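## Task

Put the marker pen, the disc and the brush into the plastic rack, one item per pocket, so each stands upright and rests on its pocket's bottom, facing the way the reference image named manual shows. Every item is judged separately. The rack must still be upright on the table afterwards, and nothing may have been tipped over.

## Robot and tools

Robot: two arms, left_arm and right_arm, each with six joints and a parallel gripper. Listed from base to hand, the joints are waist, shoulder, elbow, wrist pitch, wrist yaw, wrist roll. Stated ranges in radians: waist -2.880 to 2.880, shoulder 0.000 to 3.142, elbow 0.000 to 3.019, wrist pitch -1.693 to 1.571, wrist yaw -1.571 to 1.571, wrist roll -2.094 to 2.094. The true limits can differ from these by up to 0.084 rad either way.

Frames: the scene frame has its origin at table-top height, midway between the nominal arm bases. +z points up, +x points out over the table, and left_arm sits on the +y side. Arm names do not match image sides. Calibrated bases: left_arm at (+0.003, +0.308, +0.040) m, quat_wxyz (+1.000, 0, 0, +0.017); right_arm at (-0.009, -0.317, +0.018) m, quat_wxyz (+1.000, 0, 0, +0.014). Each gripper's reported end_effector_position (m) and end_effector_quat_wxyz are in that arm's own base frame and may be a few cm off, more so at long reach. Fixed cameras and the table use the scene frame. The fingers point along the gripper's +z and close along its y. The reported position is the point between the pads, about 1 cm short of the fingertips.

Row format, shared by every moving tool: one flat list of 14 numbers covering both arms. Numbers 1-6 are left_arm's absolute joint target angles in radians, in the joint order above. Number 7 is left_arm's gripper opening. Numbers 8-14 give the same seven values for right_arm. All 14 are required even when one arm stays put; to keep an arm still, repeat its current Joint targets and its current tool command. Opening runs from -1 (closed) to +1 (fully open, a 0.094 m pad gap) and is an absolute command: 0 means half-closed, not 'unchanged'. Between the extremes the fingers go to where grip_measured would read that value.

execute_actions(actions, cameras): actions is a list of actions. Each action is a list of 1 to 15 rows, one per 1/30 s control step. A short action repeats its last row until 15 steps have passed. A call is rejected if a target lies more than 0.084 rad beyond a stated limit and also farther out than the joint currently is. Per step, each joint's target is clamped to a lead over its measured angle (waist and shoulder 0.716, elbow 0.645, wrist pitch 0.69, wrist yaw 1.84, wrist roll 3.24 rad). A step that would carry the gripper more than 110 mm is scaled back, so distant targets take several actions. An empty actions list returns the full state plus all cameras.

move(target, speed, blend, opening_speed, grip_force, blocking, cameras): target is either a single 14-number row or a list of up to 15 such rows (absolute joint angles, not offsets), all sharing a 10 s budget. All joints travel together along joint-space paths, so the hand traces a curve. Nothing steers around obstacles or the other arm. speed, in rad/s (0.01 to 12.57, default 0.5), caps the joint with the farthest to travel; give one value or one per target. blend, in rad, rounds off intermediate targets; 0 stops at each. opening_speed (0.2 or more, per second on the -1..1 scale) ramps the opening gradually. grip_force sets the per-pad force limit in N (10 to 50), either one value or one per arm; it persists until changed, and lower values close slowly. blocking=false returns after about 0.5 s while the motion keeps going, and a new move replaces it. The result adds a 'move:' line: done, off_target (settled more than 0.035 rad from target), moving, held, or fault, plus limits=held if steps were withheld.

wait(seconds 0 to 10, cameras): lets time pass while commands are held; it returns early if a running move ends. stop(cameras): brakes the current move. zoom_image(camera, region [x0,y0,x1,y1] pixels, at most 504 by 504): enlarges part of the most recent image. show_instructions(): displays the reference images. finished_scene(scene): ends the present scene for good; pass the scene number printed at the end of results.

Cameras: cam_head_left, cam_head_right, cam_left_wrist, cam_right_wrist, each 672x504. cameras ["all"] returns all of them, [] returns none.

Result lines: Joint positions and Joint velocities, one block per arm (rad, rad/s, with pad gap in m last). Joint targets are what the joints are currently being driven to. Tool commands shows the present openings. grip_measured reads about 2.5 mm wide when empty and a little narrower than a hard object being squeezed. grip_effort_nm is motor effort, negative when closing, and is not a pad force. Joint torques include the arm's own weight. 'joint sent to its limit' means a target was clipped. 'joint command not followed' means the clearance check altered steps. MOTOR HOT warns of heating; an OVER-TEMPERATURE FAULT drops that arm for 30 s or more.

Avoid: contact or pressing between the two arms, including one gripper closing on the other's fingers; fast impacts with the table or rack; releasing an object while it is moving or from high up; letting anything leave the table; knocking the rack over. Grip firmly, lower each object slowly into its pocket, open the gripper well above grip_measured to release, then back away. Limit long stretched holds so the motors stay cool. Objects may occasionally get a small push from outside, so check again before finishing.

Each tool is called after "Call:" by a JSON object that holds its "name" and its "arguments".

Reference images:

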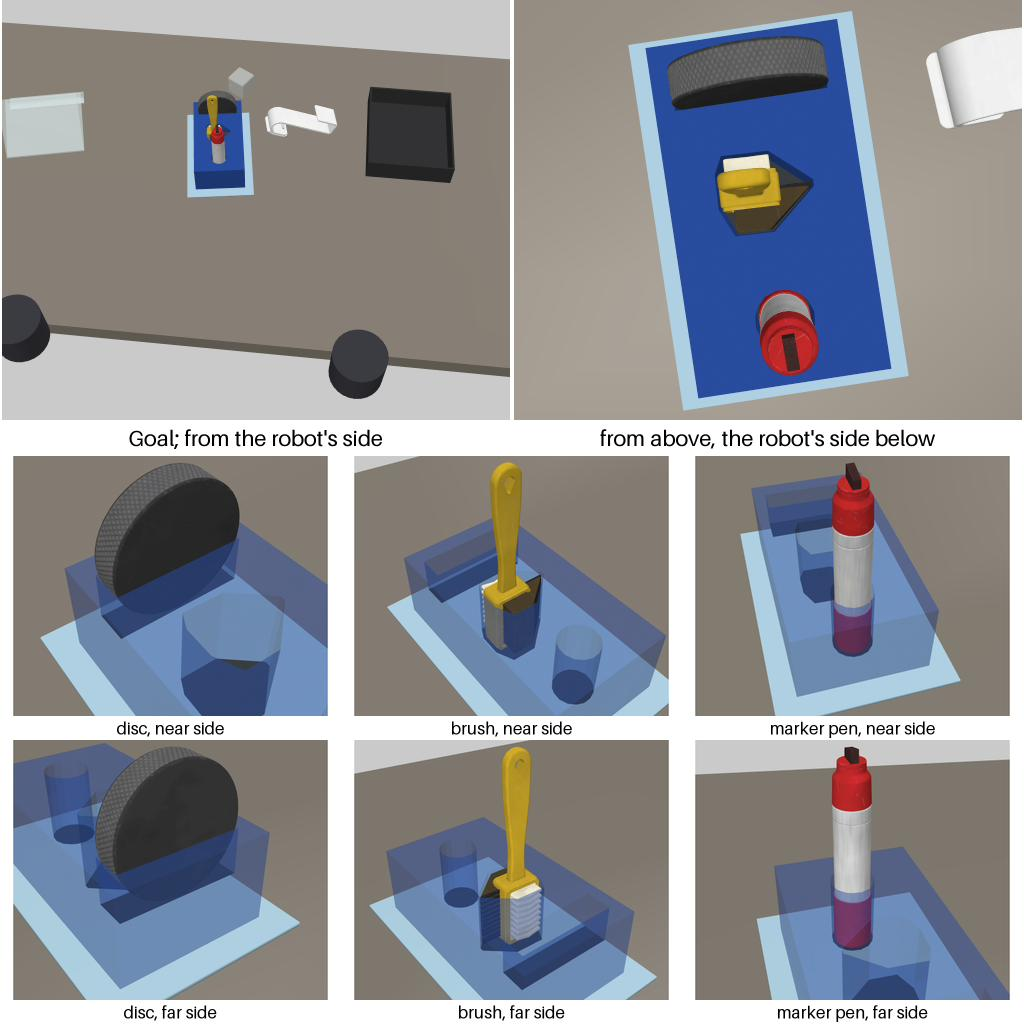

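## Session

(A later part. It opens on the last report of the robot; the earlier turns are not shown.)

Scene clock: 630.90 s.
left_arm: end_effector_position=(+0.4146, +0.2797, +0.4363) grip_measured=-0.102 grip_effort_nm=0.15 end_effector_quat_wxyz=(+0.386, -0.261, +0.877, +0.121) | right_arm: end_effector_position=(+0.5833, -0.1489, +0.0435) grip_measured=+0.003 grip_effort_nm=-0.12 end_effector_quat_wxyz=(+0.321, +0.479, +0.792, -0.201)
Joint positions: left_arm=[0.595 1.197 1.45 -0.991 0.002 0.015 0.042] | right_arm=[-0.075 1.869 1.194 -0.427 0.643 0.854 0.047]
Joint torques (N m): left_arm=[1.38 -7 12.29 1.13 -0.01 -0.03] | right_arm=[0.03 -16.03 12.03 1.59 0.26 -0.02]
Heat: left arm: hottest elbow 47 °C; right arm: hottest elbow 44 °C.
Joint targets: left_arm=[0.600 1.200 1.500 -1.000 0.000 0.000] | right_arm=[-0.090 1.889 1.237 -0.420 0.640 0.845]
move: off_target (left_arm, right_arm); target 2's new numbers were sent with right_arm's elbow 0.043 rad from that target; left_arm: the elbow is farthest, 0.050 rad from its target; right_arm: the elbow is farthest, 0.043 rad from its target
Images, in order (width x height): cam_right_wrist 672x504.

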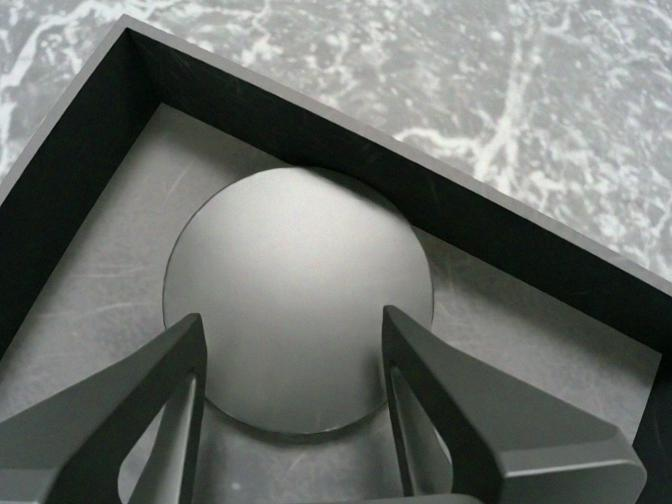

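Call:
{"name": "move", "arguments": {"target": [[0.6,1.2,1.5,-1.0,0,0,-0.1,-0.09,1.889,1.237,-0.42,0.64,0.845,1.0],[0.6,1.2,1.5,-1.0,0,0,-0.1,-0.114,1.922,1.248,-0.38,0.63,0.845,1.0]], "speed": 0.3, "cameras": ["cam_right_wrist"]}}

Scene clock: 650.53 s.
left_arm: end_effector_position=(+0.4146, +0.2797, +0.4363) grip_measured=-0.102 grip_effort_nm=0.14 end_effector_quat_wxyz=(+0.386, -0.261, +0.877, +0.121) | right_arm: end_effector_position=(+0.5870, -0.1637, +0.0294) grip_measured=+0.998 grip_effort_nm=0.14 end_effector_quat_wxyz=(+0.320, +0.490, +0.786, -0.199)
Joint positions: left_arm=[0.595 1.197 1.45 -0.991 0.002 0.015 0.042] | right_arm=[-0.101 1.905 1.205 -0.394 0.633 0.854 0.094]
Joint torques (N m): left_arm=[1.49 -7.06 12.3 1.13 -0.02 -0.04] | right_arm=[-0.73 -16.26 12.08 1.74 0.22 -0.01]
Heat: left arm: hottest elbow 48 °C; right arm: hottest elbow 44 °C.
Joint targets: left_arm=[0.600 1.200 1.500 -1.000 0.000 0.000] | right_arm=[-0.114 1.922 1.248 -0.380 0.630 0.845]
move: off_target (left_arm, right_arm); left_arm: the elbow is farthest, 0.050 rad from its target; right_arm: the elbow is farthest, 0.043 rad from its target
Images, in order (width x height): cam_right_wrist 672x504.

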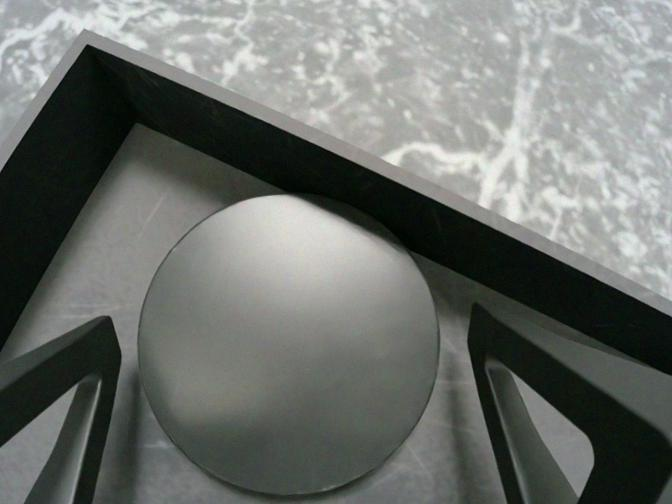

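Call:
{"name": "move", "arguments": {"target": [0.6,1.2,1.5,-1.0,0,0,-0.1,-0.088,1.921,1.2,-0.36,0.634,0.845,1.0], "speed": 0.3, "cameras": ["cam_right_wrist"]}}

Scene clock: 659.07 s.
left_arm: end_effector_position=(+0.4146, +0.2797, +0.4363) grip_measured=-0.102 grip_effort_nm=0.15 end_effector_quat_wxyz=(+0.386, -0.261, +0.877, +0.121) | right_arm: end_effector_position=(+0.5891, -0.1639, +0.0299) grip_measured=+0.998 grip_effort_nm=0.13 end_effector_quat_wxyz=(+0.326, +0.491, +0.784, -0.196)
Joint positions: left_arm=[0.595 1.197 1.45 -0.991 0.002 0.015 0.042] | right_arm=[-0.101 1.905 1.201 -0.374 0.633 0.854 0.094]
Joint torques (N m): left_arm=[1.38 -7.06 12.27 1.14 -0.02 -0.03] | right_arm=[1.67 -16.21 8.23 1.84 0.35 -0.01]
Heat: left arm: hottest elbow 48 °C; right arm: hottest elbow 45 °C.
Joint targets: left_arm=[0.600 1.200 1.500 -1.000 0.000 0.000] | right_arm=[-0.088 1.921 1.200 -0.360 0.634 0.845]
move: off_target (left_arm); left_arm: the elbow is farthest, 0.050 rad from its target
Images, in order (width x height): cam_right_wrist 672x504.

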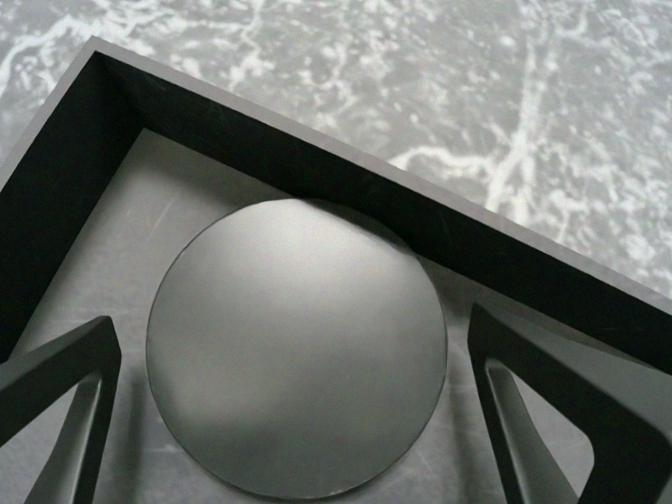

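Call:
{"name": "move", "arguments": {"target": [0.6,1.2,1.5,-1.0,0,0,-0.1,-0.075,1.921,1.172,-0.35,0.634,0.845,1.0], "speed": 0.3, "cameras": ["cam_right_wrist"]}}

Scene clock: 664.07 s.
left_arm: end_effector_position=(+0.4146, +0.2797, +0.4363) grip_measured=-0.102 grip_effort_nm=0.14 end_effector_quat_wxyz=(+0.386, -0.261, +0.877, +0.121) | right_arm: end_effector_position=(+0.5807, -0.1562, +0.0201) grip_measured=+0.998 grip_effort_nm=0.13 end_effector_quat_wxyz=(+0.320, +0.485, +0.789, -0.197)
Joint positions: left_arm=[0.595 1.197 1.45 -0.991 0.002 0.015 0.042] | right_arm=[-0.09 1.905 1.173 -0.364 0.633 0.854 0.094]
Joint torques (N m): left_arm=[1.38 -6.95 12.29 1.14 -0.01 -0.03] | right_arm=[2.43 -16.15 8.16 1.87 0.37 -0.03]
Heat: left arm: hottest elbow 48 °C; right arm: hottest elbow 44 °C.
Joint targets: left_arm=[0.600 1.200 1.500 -1.000 0.000 0.000] | right_arm=[-0.075 1.921 1.172 -0.350 0.634 0.845]
move: off_target (left_arm); left_arm: the elbow is farthest, 0.050 rad from its target
Images, in order (width x height): cam_right_wrist 672x504.

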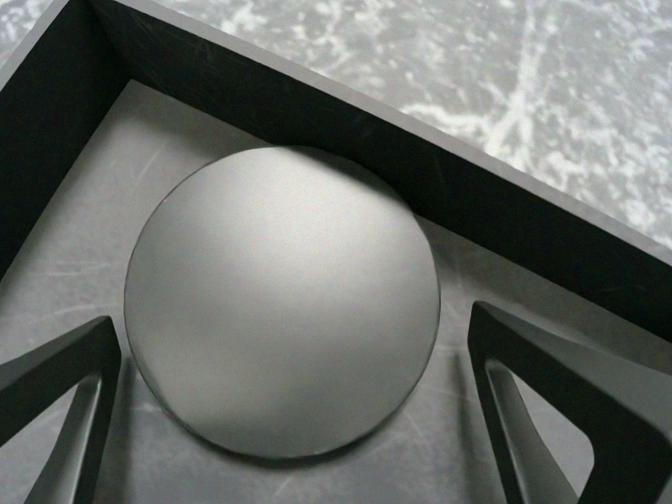

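Call:
{"name": "move", "arguments": {"target": [0.6,1.2,1.5,-1.0,0,0,-0.1,-0.075,1.921,1.172,-0.35,0.634,0.845,0.4], "opening_speed": 0.6, "cameras": ["cam_right_wrist"]}}

Scene clock: 667.53 s.
left_arm: end_effector_position=(+0.4146, +0.2797, +0.4363) grip_measured=-0.102 grip_effort_nm=0.15 end_effector_quat_wxyz=(+0.386, -0.261, +0.877, +0.121) | right_arm: end_effector_position=(+0.5812, -0.1553, +0.0202) grip_measured=+0.593 grip_effort_nm=-0.95 end_effector_quat_wxyz=(+0.321, +0.484, +0.790, -0.197)
Joint positions: left_arm=[0.595 1.197 1.45 -0.991 0.002 0.015 0.042] | right_arm=[-0.088 1.905 1.173 -0.362 0.633 0.852 0.075]
Joint torques (N m): left_arm=[1.49 -7.18 12.31 1.16 -0.01 -0.03] | right_arm=[1.85 -16.5 8.14 1.61 0.39 0.01]
Heat: left arm: hottest elbow 48 °C; right arm: hottest elbow 44 °C.
Joint targets: left_arm=[0.600 1.200 1.500 -1.000 0.000 0.000] | right_arm=[-0.075 1.921 1.172 -0.350 0.634 0.845]
move: off_target (left_arm); left_arm: the elbow is farthest, 0.050 rad from its target
Images, in order (width x height): cam_right_wrist 672x504.

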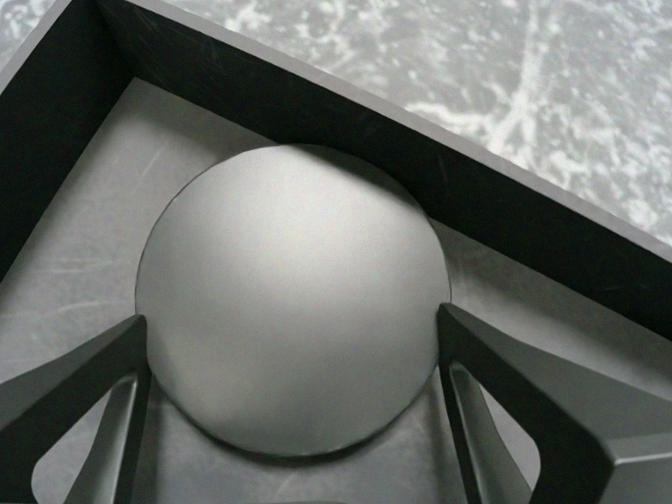

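Call:
{"name": "move", "arguments": {"target": [0.6,1.2,1.5,-1.0,0,0,-0.1,-0.075,1.72,1.18,-0.55,0.634,0.845,0.4], "speed": 0.3, "cameras": ["cam_right_wrist","cam_head_left"]}}

Scene clock: 671.30 s.
left_arm: end_effector_position=(+0.4146, +0.2797, +0.4363) grip_measured=-0.102 grip_effort_nm=0.15 end_effector_quat_wxyz=(+0.386, -0.261, +0.877, +0.121) | right_arm: end_effector_position=(+0.5572, -0.1532, +0.0995) grip_measured=+0.586 grip_effort_nm=-1.02 end_effector_quat_wxyz=(+0.317, +0.483, +0.791, -0.199)
Joint positions: left_arm=[0.595 1.197 1.45 -0.991 0.002 0.015 0.042] | right_arm=[-0.088 1.729 1.169 -0.544 0.633 0.852 0.074]
Joint torques (N m): left_arm=[1.44 -7.06 12.27 1.17 -0.02 -0.03] | right_arm=[1.96 -16.79 10.06 1.03 0.38 0.01]
Heat: left arm: hottest elbow 48 °C; right arm: hottest elbow 43 °C.
Joint targets: left_arm=[0.600 1.200 1.500 -1.000 0.000 0.000] | right_arm=[-0.075 1.720 1.180 -0.550 0.634 0.845]
move: off_target (left_arm); left_arm: the elbow is farthest, 0.050 rad from its target
Images, in order (width x height): cam_head_left 672x504, cam_right_wrist 672x504.

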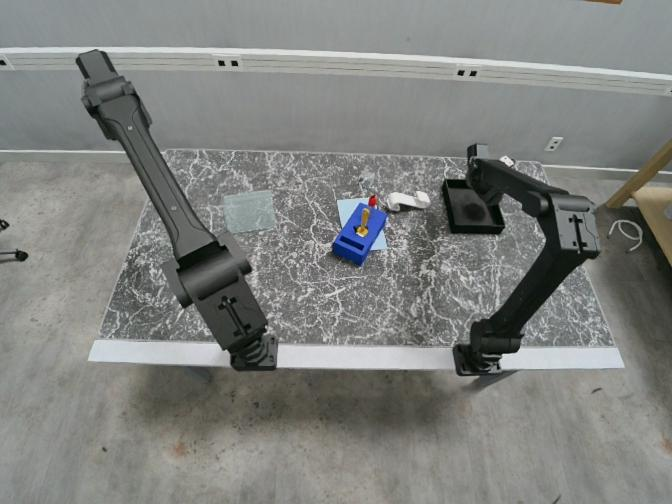

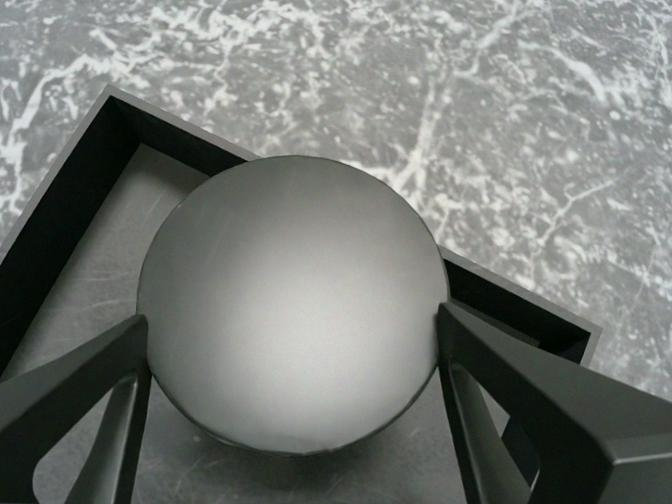

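Call:
{"name": "move", "arguments": {"target": [-0.69,1.052,1.208,-0.937,0,0,-0.102,-0.075,1.45,1.3,-0.85,0.63,0.3,0.4], "speed": 0.7, "cameras": ["cam_left_wrist","cam_right_wrist"]}}

Scene clock: 702.23 s.
left_arm: end_effector_position=(+0.3468, -0.2806, +0.3683) grip_measured=-0.102 grip_effort_nm=0.04 end_effector_quat_wxyz=(+0.349, +0.316, +0.874, -0.121) | right_arm: end_effector_position=(+0.5145, -0.1490, +0.2431) grip_measured=+0.586 grip_effort_nm=-1.03 end_effector_quat_wxyz=(+0.270, +0.258, +0.887, -0.272)
Joint positions: left_arm=[-0.679 1.065 1.207 -0.957 0 0.014 0.042] | right_arm=[-0.088 1.464 1.244 -0.845 0.63 0.31 0.074]
Joint torques (N m): left_arm=[0.03 -6.3 8.88 2.22 0.05 -0.02] | right_arm=[2.02 -14.21 15.3 1.18 0.3 0]
Heat: left arm: hottest elbow 49 °C; right arm: hottest elbow 43 °C.
Joint targets: left_arm=[-0.690 1.052 1.208 -0.937 0.000 0.000] | right_arm=[-0.075 1.450 1.300 -0.850 0.630 0.300]
move: off_target (right_arm); right_arm: the elbow is farthest, 0.056 rad from its target
Images, in order (width x height): cam_left_wrist 672x504, cam_right_wrist 672x504.

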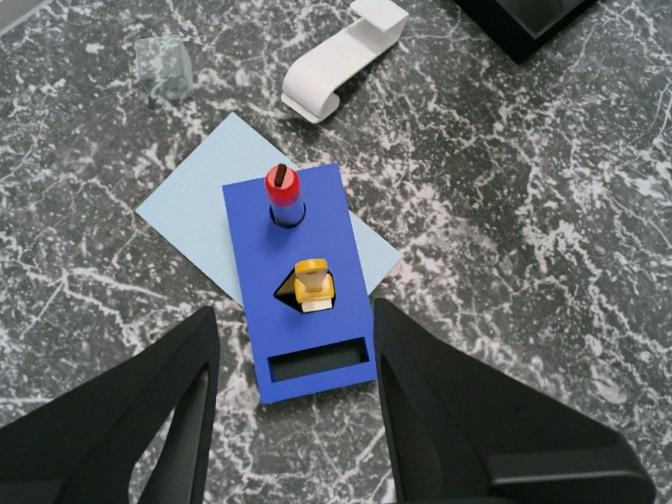

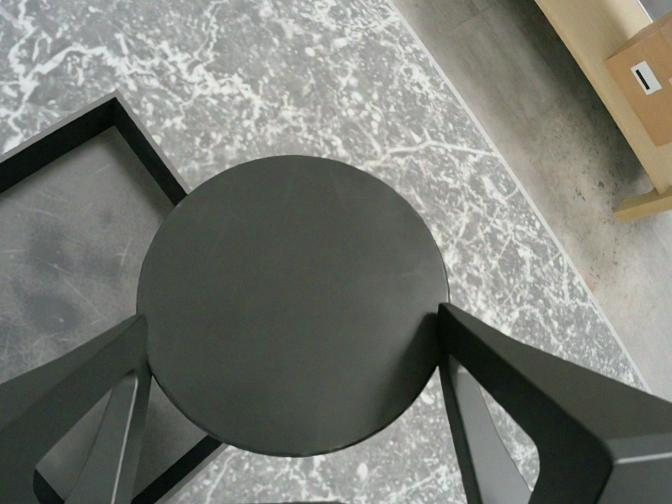

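Call:
{"name": "move", "arguments": {"target": [[0.17,1.606,1.357,-1.66,0.864,1.95,-0.102,-0.075,1.42,1.35,-0.95,0.63,-0.2,0.4],[0.17,1.606,1.357,-1.66,0.864,1.95,-0.102,0.97,1.604,1.584,-1.478,0.7825,-1.675,0.4]], "speed": 0.8, "cameras": ["all"]}}

Scene clock: 734.77 s.
left_arm: end_effector_position=(+0.4156, -0.0667, +0.2207) grip_measured=-0.102 grip_effort_nm=0.03 end_effector_quat_wxyz=(+0.272, +0.643, +0.624, -0.351) | right_arm: end_effector_position=(+0.3755, +0.3326, +0.2843) grip_measured=+0.586 grip_effort_nm=-1.02 end_effector_quat_wxyz=(+0.113, +0.894, -0.238, +0.361)
Joint positions: left_arm=[0.161 1.605 1.308 -1.647 0.862 1.935 0.042] | right_arm=[0.971 1.594 1.527 -1.469 0.776 -1.665 0.075]
Joint torques (N m): left_arm=[1.79 -11.11 10.43 -1.1 0.67 0.3] | right_arm=[0.62 -13.8 14.68 -0.02 0.59 -0.01]
Heat: left arm: hottest elbow 48 °C; right arm: hottest elbow 52 °C.
Joint targets: left_arm=[0.170 1.606 1.357 -1.660 0.864 1.950] | right_arm=[0.970 1.604 1.584 -1.478 0.783 -1.675]
move: off_target (left_arm, right_arm); left_arm: the elbow is farthest, 0.049 rad from its target; right_arm: the elbow is farthest, 0.057 rad from its target

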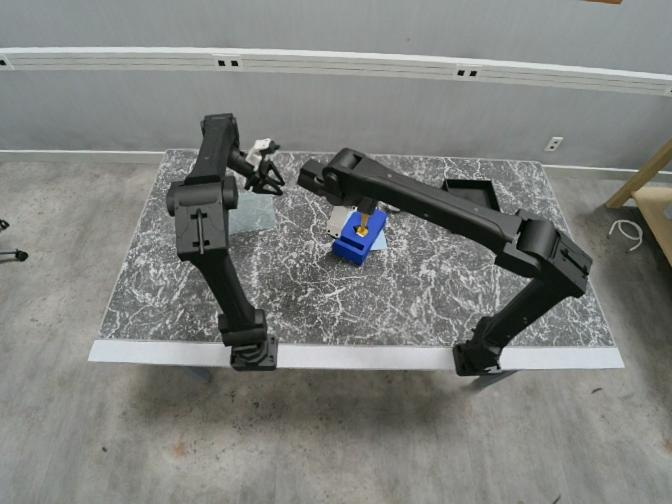

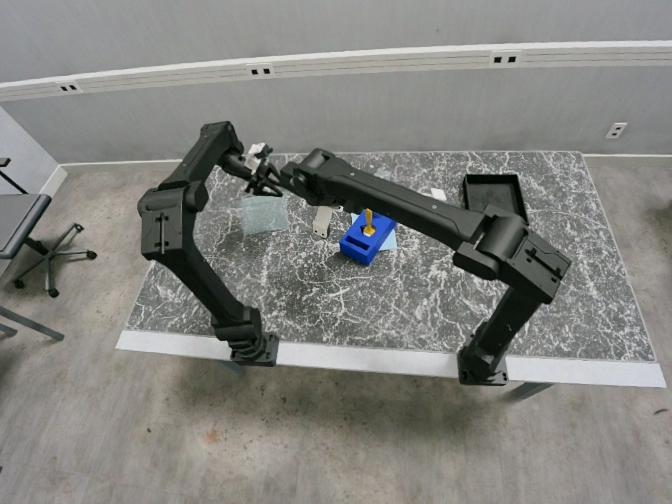

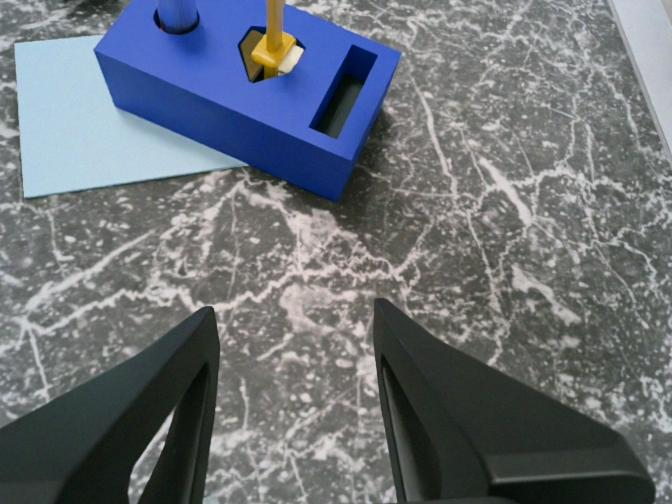

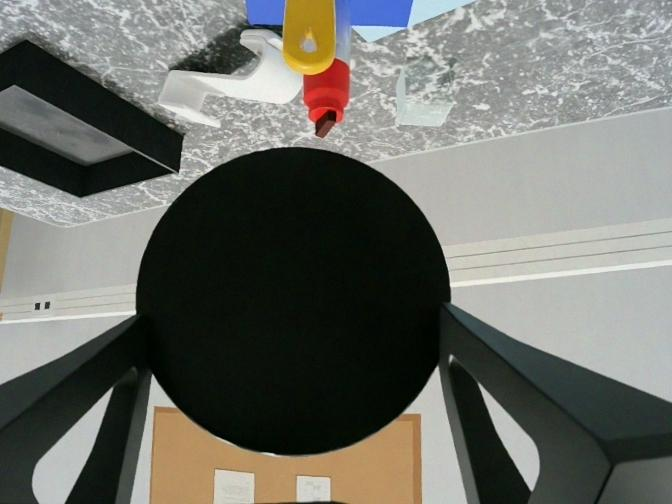

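Call:
{"name": "move", "arguments": {"target": [0.17,1.606,1.357,-1.66,0.864,1.95,-0.102,0.99,1.67,1.345,-1.163,0.785,-1.685,0.4], "speed": 0.5, "cameras": ["cam_left_wrist","cam_right_wrist"]}}

Scene clock: 739.50 s.
left_arm: end_effector_position=(+0.4156, -0.0667, +0.2207) grip_measured=-0.102 grip_effort_nm=0.04 end_effector_quat_wxyz=(+0.272, +0.643, +0.624, -0.351) | right_arm: end_effector_position=(+0.3827, +0.3447, +0.1767) grip_measured=+0.586 grip_effort_nm=-1.02 end_effector_quat_wxyz=(+0.104, +0.894, -0.236, +0.366)
Joint positions: left_arm=[0.161 1.605 1.308 -1.647 0.862 1.935 0.042] | right_arm=[0.974 1.672 1.336 -1.173 0.778 -1.676 0.075]
Joint torques (N m): left_arm=[1.79 -11.05 10.45 -1.07 0.67 0.29] | right_arm=[2.43 -15.74 10.29 0.88 0.57 -0.01]
Heat: left arm: hottest elbow 49 °C; right arm: hottest elbow 51 °C.
Joint targets: left_arm=[0.170 1.606 1.357 -1.660 0.864 1.950] | right_arm=[0.990 1.670 1.345 -1.163 0.785 -1.685]
move: off_target (left_arm); left_arm: the elbow is farthest, 0.049 rad from its target
Images, in order (width x height): cam_left_wrist 672x504, cam_right_wrist 672x504.

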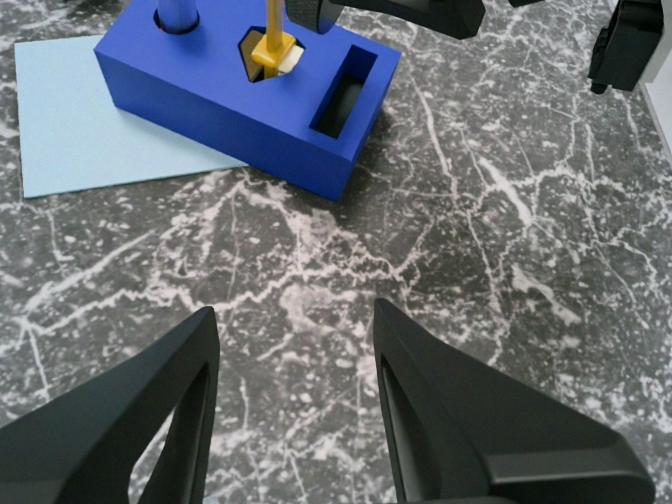

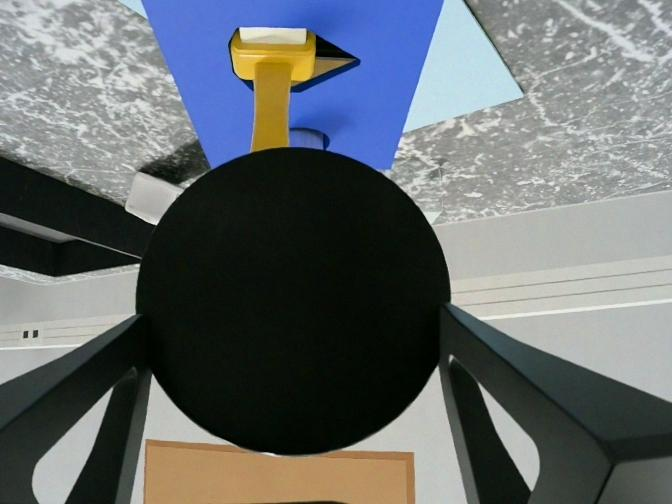

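Call:
{"name": "zoom_image", "arguments": {"camera": "cam_right_wrist", "region": [120, 0, 540, 210]}}

Call:
{"name": "zoom_image", "arguments": {"camera": "cam_left_wrist", "region": [230, 0, 530, 220]}}

Scaled by 1.200 from the camera's 672x504 image, which has a finer 960x720 frame.

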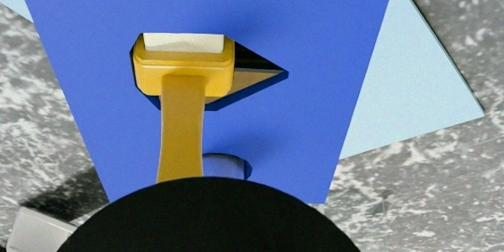

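Scaled by 1.680 from the camera's 672x504 image, which has a finer 960x720 frame.

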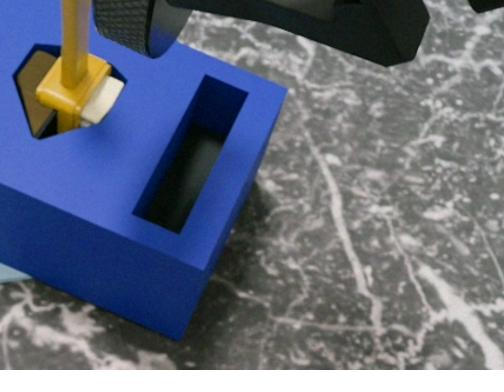

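Call:
{"name": "move", "arguments": {"target": [0.17,1.606,1.357,-1.66,0.864,1.95,-0.102,0.995,1.751,1.266,-1.035,0.79,-1.606,0.4], "speed": 0.3, "cameras": ["cam_left_wrist","cam_right_wrist"]}}

Call:
{"name": "zoom_image", "arguments": {"camera": "cam_left_wrist", "region": [230, 0, 530, 220]}}

Call:
{"name": "zoom_image", "arguments": {"camera": "cam_right_wrist", "region": [120, 0, 540, 210]}}

Scene clock: 760.30 s.
left_arm: end_effector_position=(+0.4156, -0.0667, +0.2207) grip_measured=-0.102 grip_effort_nm=0.03 end_effector_quat_wxyz=(+0.272, +0.643, +0.624, -0.351) | right_arm: end_effector_position=(+0.3815, +0.3447, +0.1141) grip_measured=+0.586 grip_effort_nm=-1.02 end_effector_quat_wxyz=(+0.107, +0.887, -0.255, +0.370)
Joint positions: left_arm=[0.161 1.605 1.308 -1.647 0.862 1.935 0.042] | right_arm=[0.979 1.751 1.259 -1.048 0.79 -1.616 0.075]
Joint torques (N m): left_arm=[1.9 -11.05 10.45 -1.1 0.67 0.29] | right_arm=[2.73 -15.91 9.47 0.96 0.38 0.16]
Heat: left arm: hottest elbow 49 °C; right arm: hottest elbow 47 °C.
Joint targets: left_arm=[0.170 1.606 1.357 -1.660 0.864 1.950] | right_arm=[0.995 1.751 1.266 -1.035 0.790 -1.606]
move: off_target (left_arm); left_arm: the elbow is farthest, 0.049 rad from its target
Images, in order (width x height): cam_left_wrist 672x504, cam_right_wrist 672x504.

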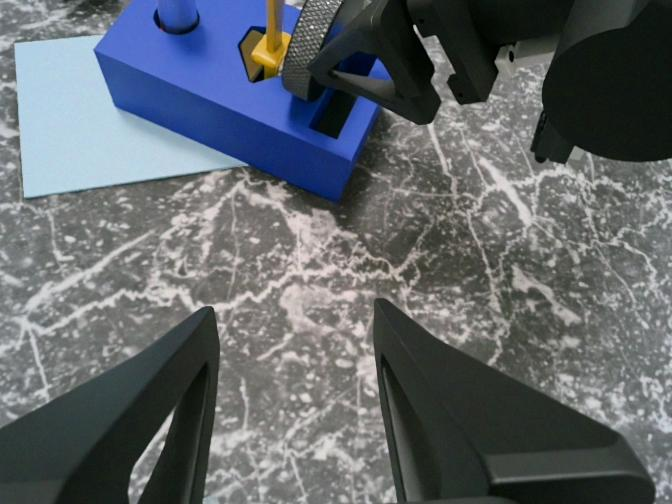

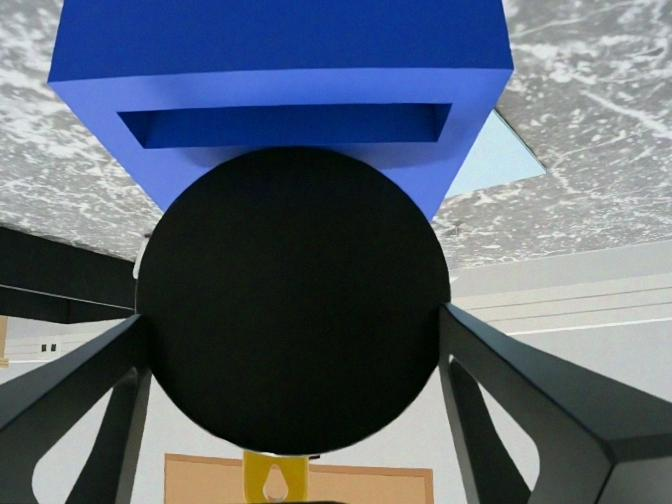

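Scaled by 1.680 from the camera's 672x504 image, which has a finer 960x720 frame.

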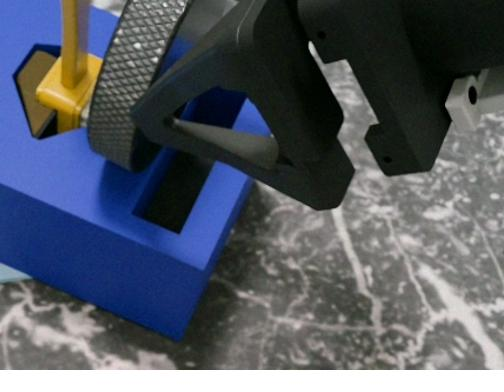

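Scaled by 1.200 from the camera's 672x504 image, which has a finer 960x720 frame.

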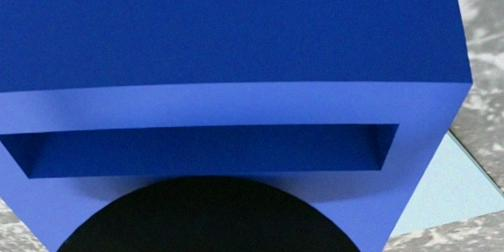

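Call:
{"name": "move", "arguments": {"target": [0.17,1.606,1.357,-1.66,0.864,1.95,-0.102,1.034,1.751,1.268,-1.1,0.79,-1.549,0.4], "speed": 0.2, "cameras": ["cam_left_wrist","cam_right_wrist"]}}

Call:
{"name": "zoom_image", "arguments": {"camera": "cam_left_wrist", "region": [230, 0, 530, 220]}}

Call:
{"name": "zoom_image", "arguments": {"camera": "cam_right_wrist", "region": [120, 0, 540, 210]}}

Scene clock: 778.53 s.
left_arm: end_effector_position=(+0.4156, -0.0667, +0.2207) grip_measured=-0.102 grip_effort_nm=0.04 end_effector_quat_wxyz=(+0.272, +0.643, +0.624, -0.351) | right_arm: end_effector_position=(+0.3613, +0.3542, +0.1138) grip_measured=+0.586 grip_effort_nm=-1.02 end_effector_quat_wxyz=(+0.107, +0.888, -0.253, +0.369)
Joint positions: left_arm=[0.161 1.605 1.308 -1.647 0.862 1.935 0.042] | right_arm=[1.023 1.751 1.259 -1.091 0.789 -1.558 0.075]
Joint torques (N m): left_arm=[1.67 -11.11 10.44 -1.09 0.67 0.28] | right_arm=[1.55 -15.44 9.58 0.12 0.41 0.21]
Heat: left arm: hottest elbow 49 °C; right arm: hottest elbow 46 °C.
Joint targets: left_arm=[0.170 1.606 1.357 -1.660 0.864 1.950] | right_arm=[1.034 1.751 1.268 -1.100 0.790 -1.549]
move: off_target (left_arm); left_arm: the elbow is farthest, 0.049 rad from its target
Images, in order (width x height): cam_left_wrist 672x504, cam_right_wrist 672x504.

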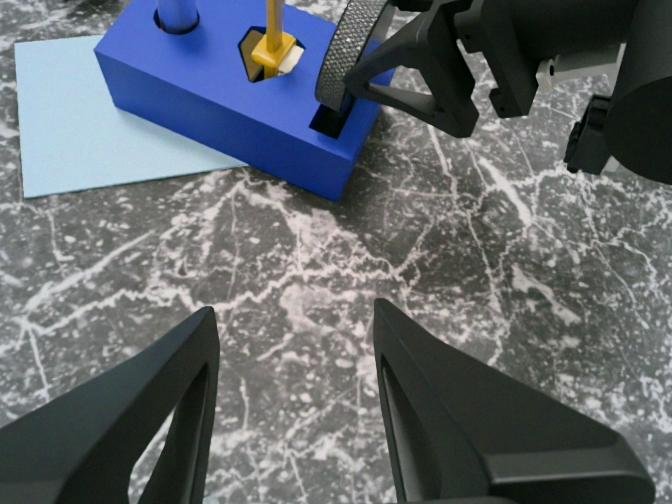

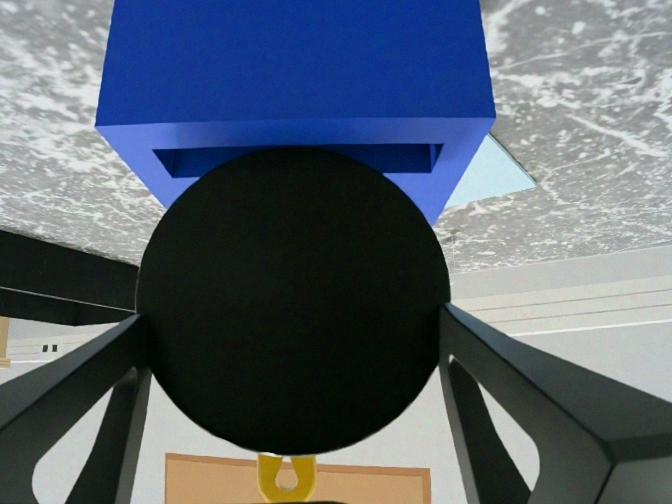

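Scaled by 1.680 from the camera's 672x504 image, which has a finer 960x720 frame.

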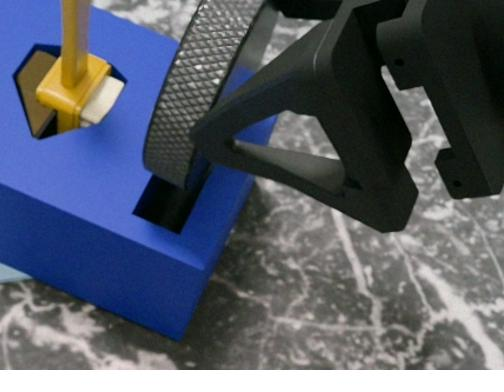

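Scaled by 1.200 from the camera's 672x504 image, which has a finer 960x720 frame.

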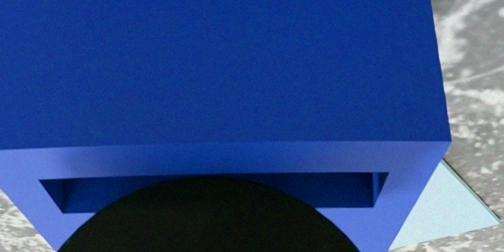

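Call:
{"name": "move", "arguments": {"target": [0.17,1.606,1.357,-1.66,0.864,1.95,-0.102,1.002,1.76,1.257,-1.056,0.79,-1.549,0.4], "speed": 0.1, "cameras": ["cam_left_wrist","cam_right_wrist"]}}

Call:
{"name": "zoom_image", "arguments": {"camera": "cam_left_wrist", "region": [230, 0, 530, 220]}}

Call:
{"name": "zoom_image", "arguments": {"camera": "cam_right_wrist", "region": [120, 50, 540, 260]}}

Scene clock: 801.27 s.
left_arm: end_effector_position=(+0.4156, -0.0667, +0.2207) grip_measured=-0.102 grip_effort_nm=0.04 end_effector_quat_wxyz=(+0.272, +0.643, +0.624, -0.351) | right_arm: end_effector_position=(+0.3642, +0.3556, +0.1123) grip_measured=+0.586 grip_effort_nm=-1.02 end_effector_quat_wxyz=(+0.099, +0.886, -0.259, +0.371)
Joint positions: left_arm=[0.161 1.605 1.308 -1.647 0.862 1.935 0.042] | right_arm=[1.019 1.751 1.254 -1.066 0.789 -1.557 0.075]
Joint torques (N m): left_arm=[1.67 -10.99 10.43 -1.09 0.67 0.29] | right_arm=[-0.97 -15.15 9.06 0.8 0.42 0.2]
Heat: left arm: hottest elbow 49 °C; right arm: hottest elbow 45 °C.
Joint targets: left_arm=[0.170 1.606 1.357 -1.660 0.864 1.950] | right_arm=[1.002 1.760 1.257 -1.056 0.790 -1.549]
move: off_target (left_arm); left_arm: the elbow is farthest, 0.049 rad from its target
Images, in order (width x height): cam_left_wrist 672x504, cam_right_wrist 672x504.

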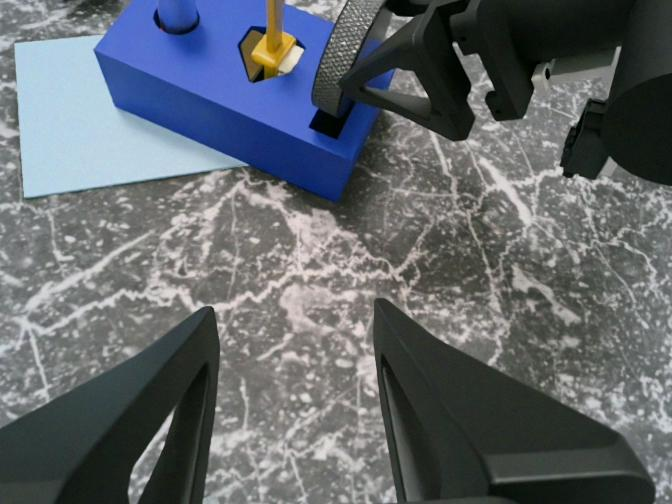

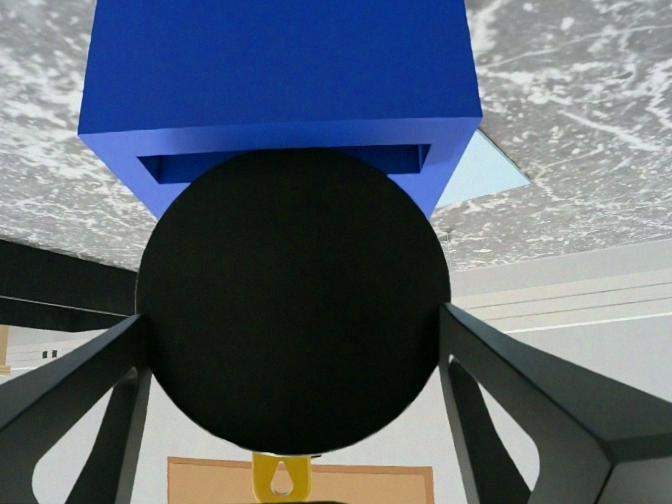

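Scaled by 1.680 from the camera's 672x504 image, which has a finer 960x720 frame.

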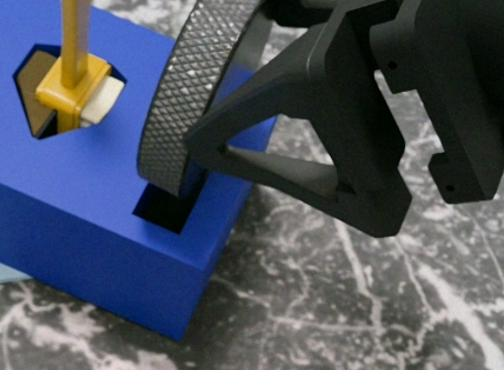

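Scaled by 1.200 from the camera's 672x504 image, which has a finer 960x720 frame.

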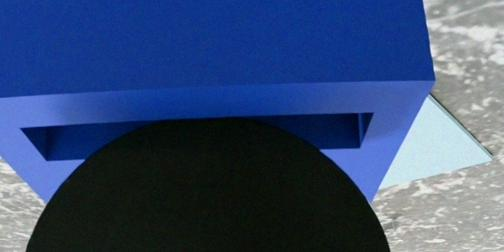

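Call:
{"name": "move", "arguments": {"target": [0.17,1.606,1.357,-1.66,0.864,1.95,-0.102,1.002,1.773,1.247,-1.053,0.79,-1.549,0.4], "speed": 0.1, "cameras": ["cam_left_wrist","cam_right_wrist"]}}

Call:
{"name": "zoom_image", "arguments": {"camera": "cam_left_wrist", "region": [230, 0, 530, 220]}}

Call:
{"name": "zoom_image", "arguments": {"camera": "cam_right_wrist", "region": [120, 50, 540, 260]}}

Scene clock: 814.50 s.
left_arm: end_effector_position=(+0.4156, -0.0667, +0.2207) grip_measured=-0.102 grip_effort_nm=0.04 end_effector_quat_wxyz=(+0.272, +0.643, +0.624, -0.351) | right_arm: end_effector_position=(+0.3632, +0.3540, +0.1067) grip_measured=+0.586 grip_effort_nm=-1.02 end_effector_quat_wxyz=(+0.103, +0.887, -0.257, +0.370)
Joint positions: left_arm=[0.161 1.605 1.308 -1.647 0.862 1.935 0.042] | right_arm=[1.019 1.758 1.247 -1.062 0.789 -1.557 0.075]
Joint torques (N m): left_arm=[1.85 -11.16 10.45 -1.07 0.68 0.29] | right_arm=[-1.03 -14.27 8.69 0.77 0.44 0.16]
Heat: left arm: hottest elbow 49 °C; right arm: hottest elbow 45 °C.
Joint targets: left_arm=[0.170 1.606 1.357 -1.660 0.864 1.950] | right_arm=[1.002 1.773 1.247 -1.053 0.790 -1.549]
move: off_target (left_arm); left_arm: the elbow is farthest, 0.049 rad from its target
Images, in order (width x height): cam_left_wrist 672x504, cam_right_wrist 672x504.

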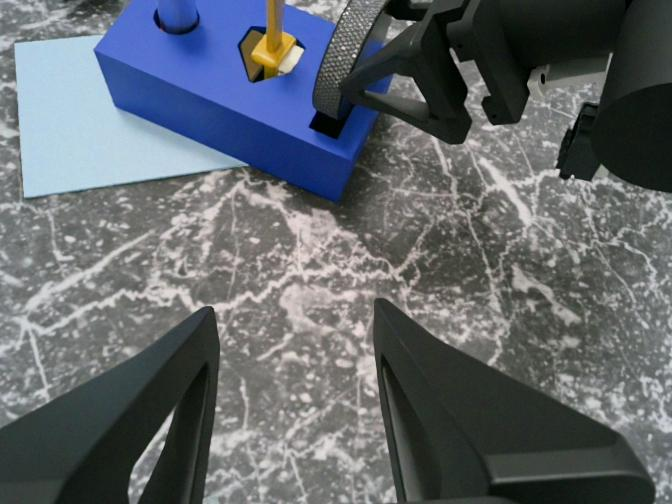

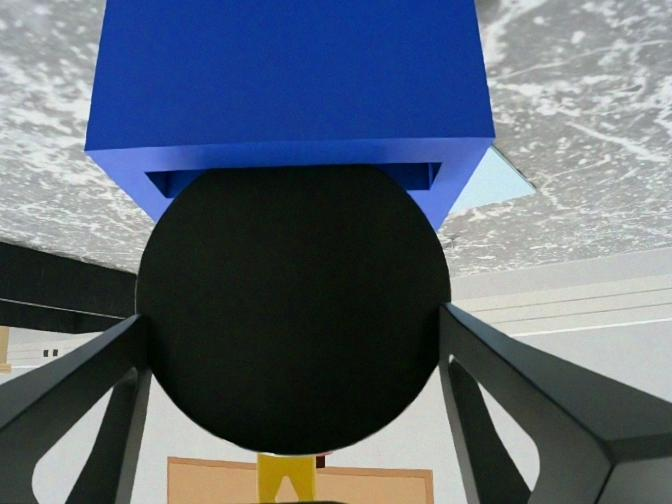

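Scaled by 1.680 from the camera's 672x504 image, which has a finer 960x720 frame.

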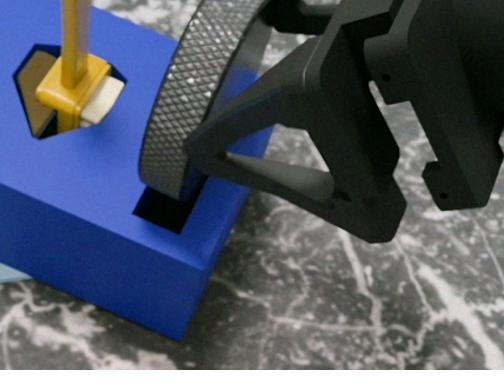

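Scaled by 1.200 from the camera's 672x504 image, which has a finer 960x720 frame.

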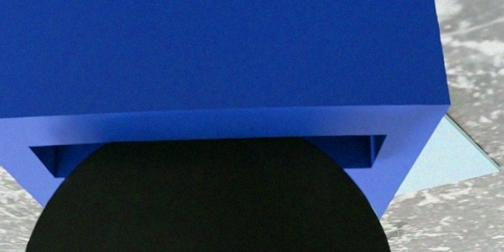

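Call:
{"name": "move", "arguments": {"target": [0.17,1.606,1.357,-1.66,0.864,1.95,-0.102,1.002,1.786,1.247,-1.04,0.79,-1.549,0.4], "speed": 0.1, "cameras": ["cam_left_wrist","cam_right_wrist"]}}

Call:
{"name": "zoom_image", "arguments": {"camera": "cam_left_wrist", "region": [230, 0, 530, 220]}}

Call:
{"name": "zoom_image", "arguments": {"camera": "cam_right_wrist", "region": [120, 50, 540, 260]}}

Scene clock: 818.93 s.
left_arm: end_effector_position=(+0.4156, -0.0667, +0.2207) grip_measured=-0.102 grip_effort_nm=0.03 end_effector_quat_wxyz=(+0.272, +0.643, +0.624, -0.351) | right_arm: end_effector_position=(+0.3635, +0.3546, +0.1053) grip_measured=+0.586 grip_effort_nm=-1.02 end_effector_quat_wxyz=(+0.103, +0.887, -0.257, +0.370)
Joint positions: left_arm=[0.161 1.605 1.308 -1.647 0.862 1.935 0.042] | right_arm=[1.019 1.761 1.247 -1.058 0.789 -1.557 0.075]
Joint torques (N m): left_arm=[1.79 -11.11 10.47 -1.05 0.68 0.29] | right_arm=[-1.2 -13.74 8.79 1.06 0.39 0.12]
Heat: left arm: hottest elbow 49 °C; right arm: hottest elbow 44 °C.
Joint targets: left_arm=[0.170 1.606 1.357 -1.660 0.864 1.950] | right_arm=[1.002 1.786 1.247 -1.040 0.790 -1.549]
move: off_target (left_arm); left_arm: the elbow is farthest, 0.049 rad from its target
Images, in order (width x height): cam_left_wrist 672x504, cam_right_wrist 672x504.

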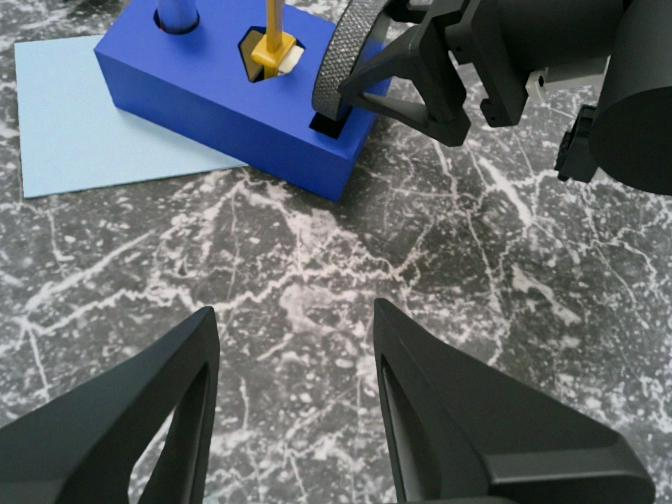

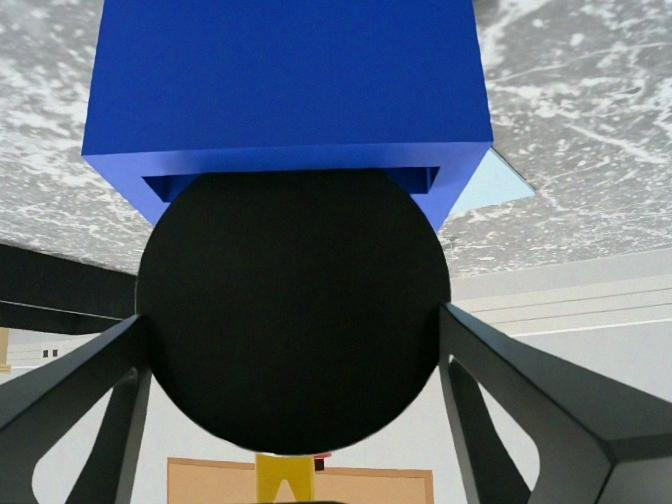

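Scaled by 1.680 from the camera's 672x504 image, which has a finer 960x720 frame.

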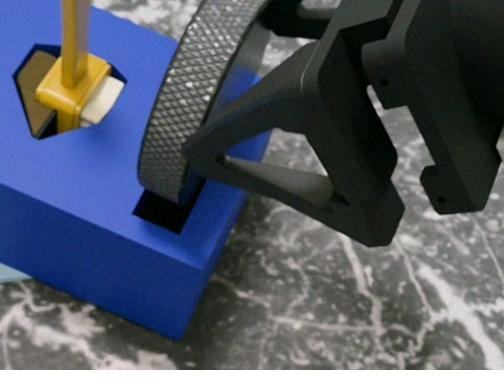

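Scaled by 1.200 from the camera's 672x504 image, which has a finer 960x720 frame.

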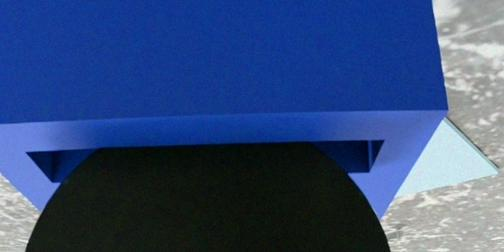

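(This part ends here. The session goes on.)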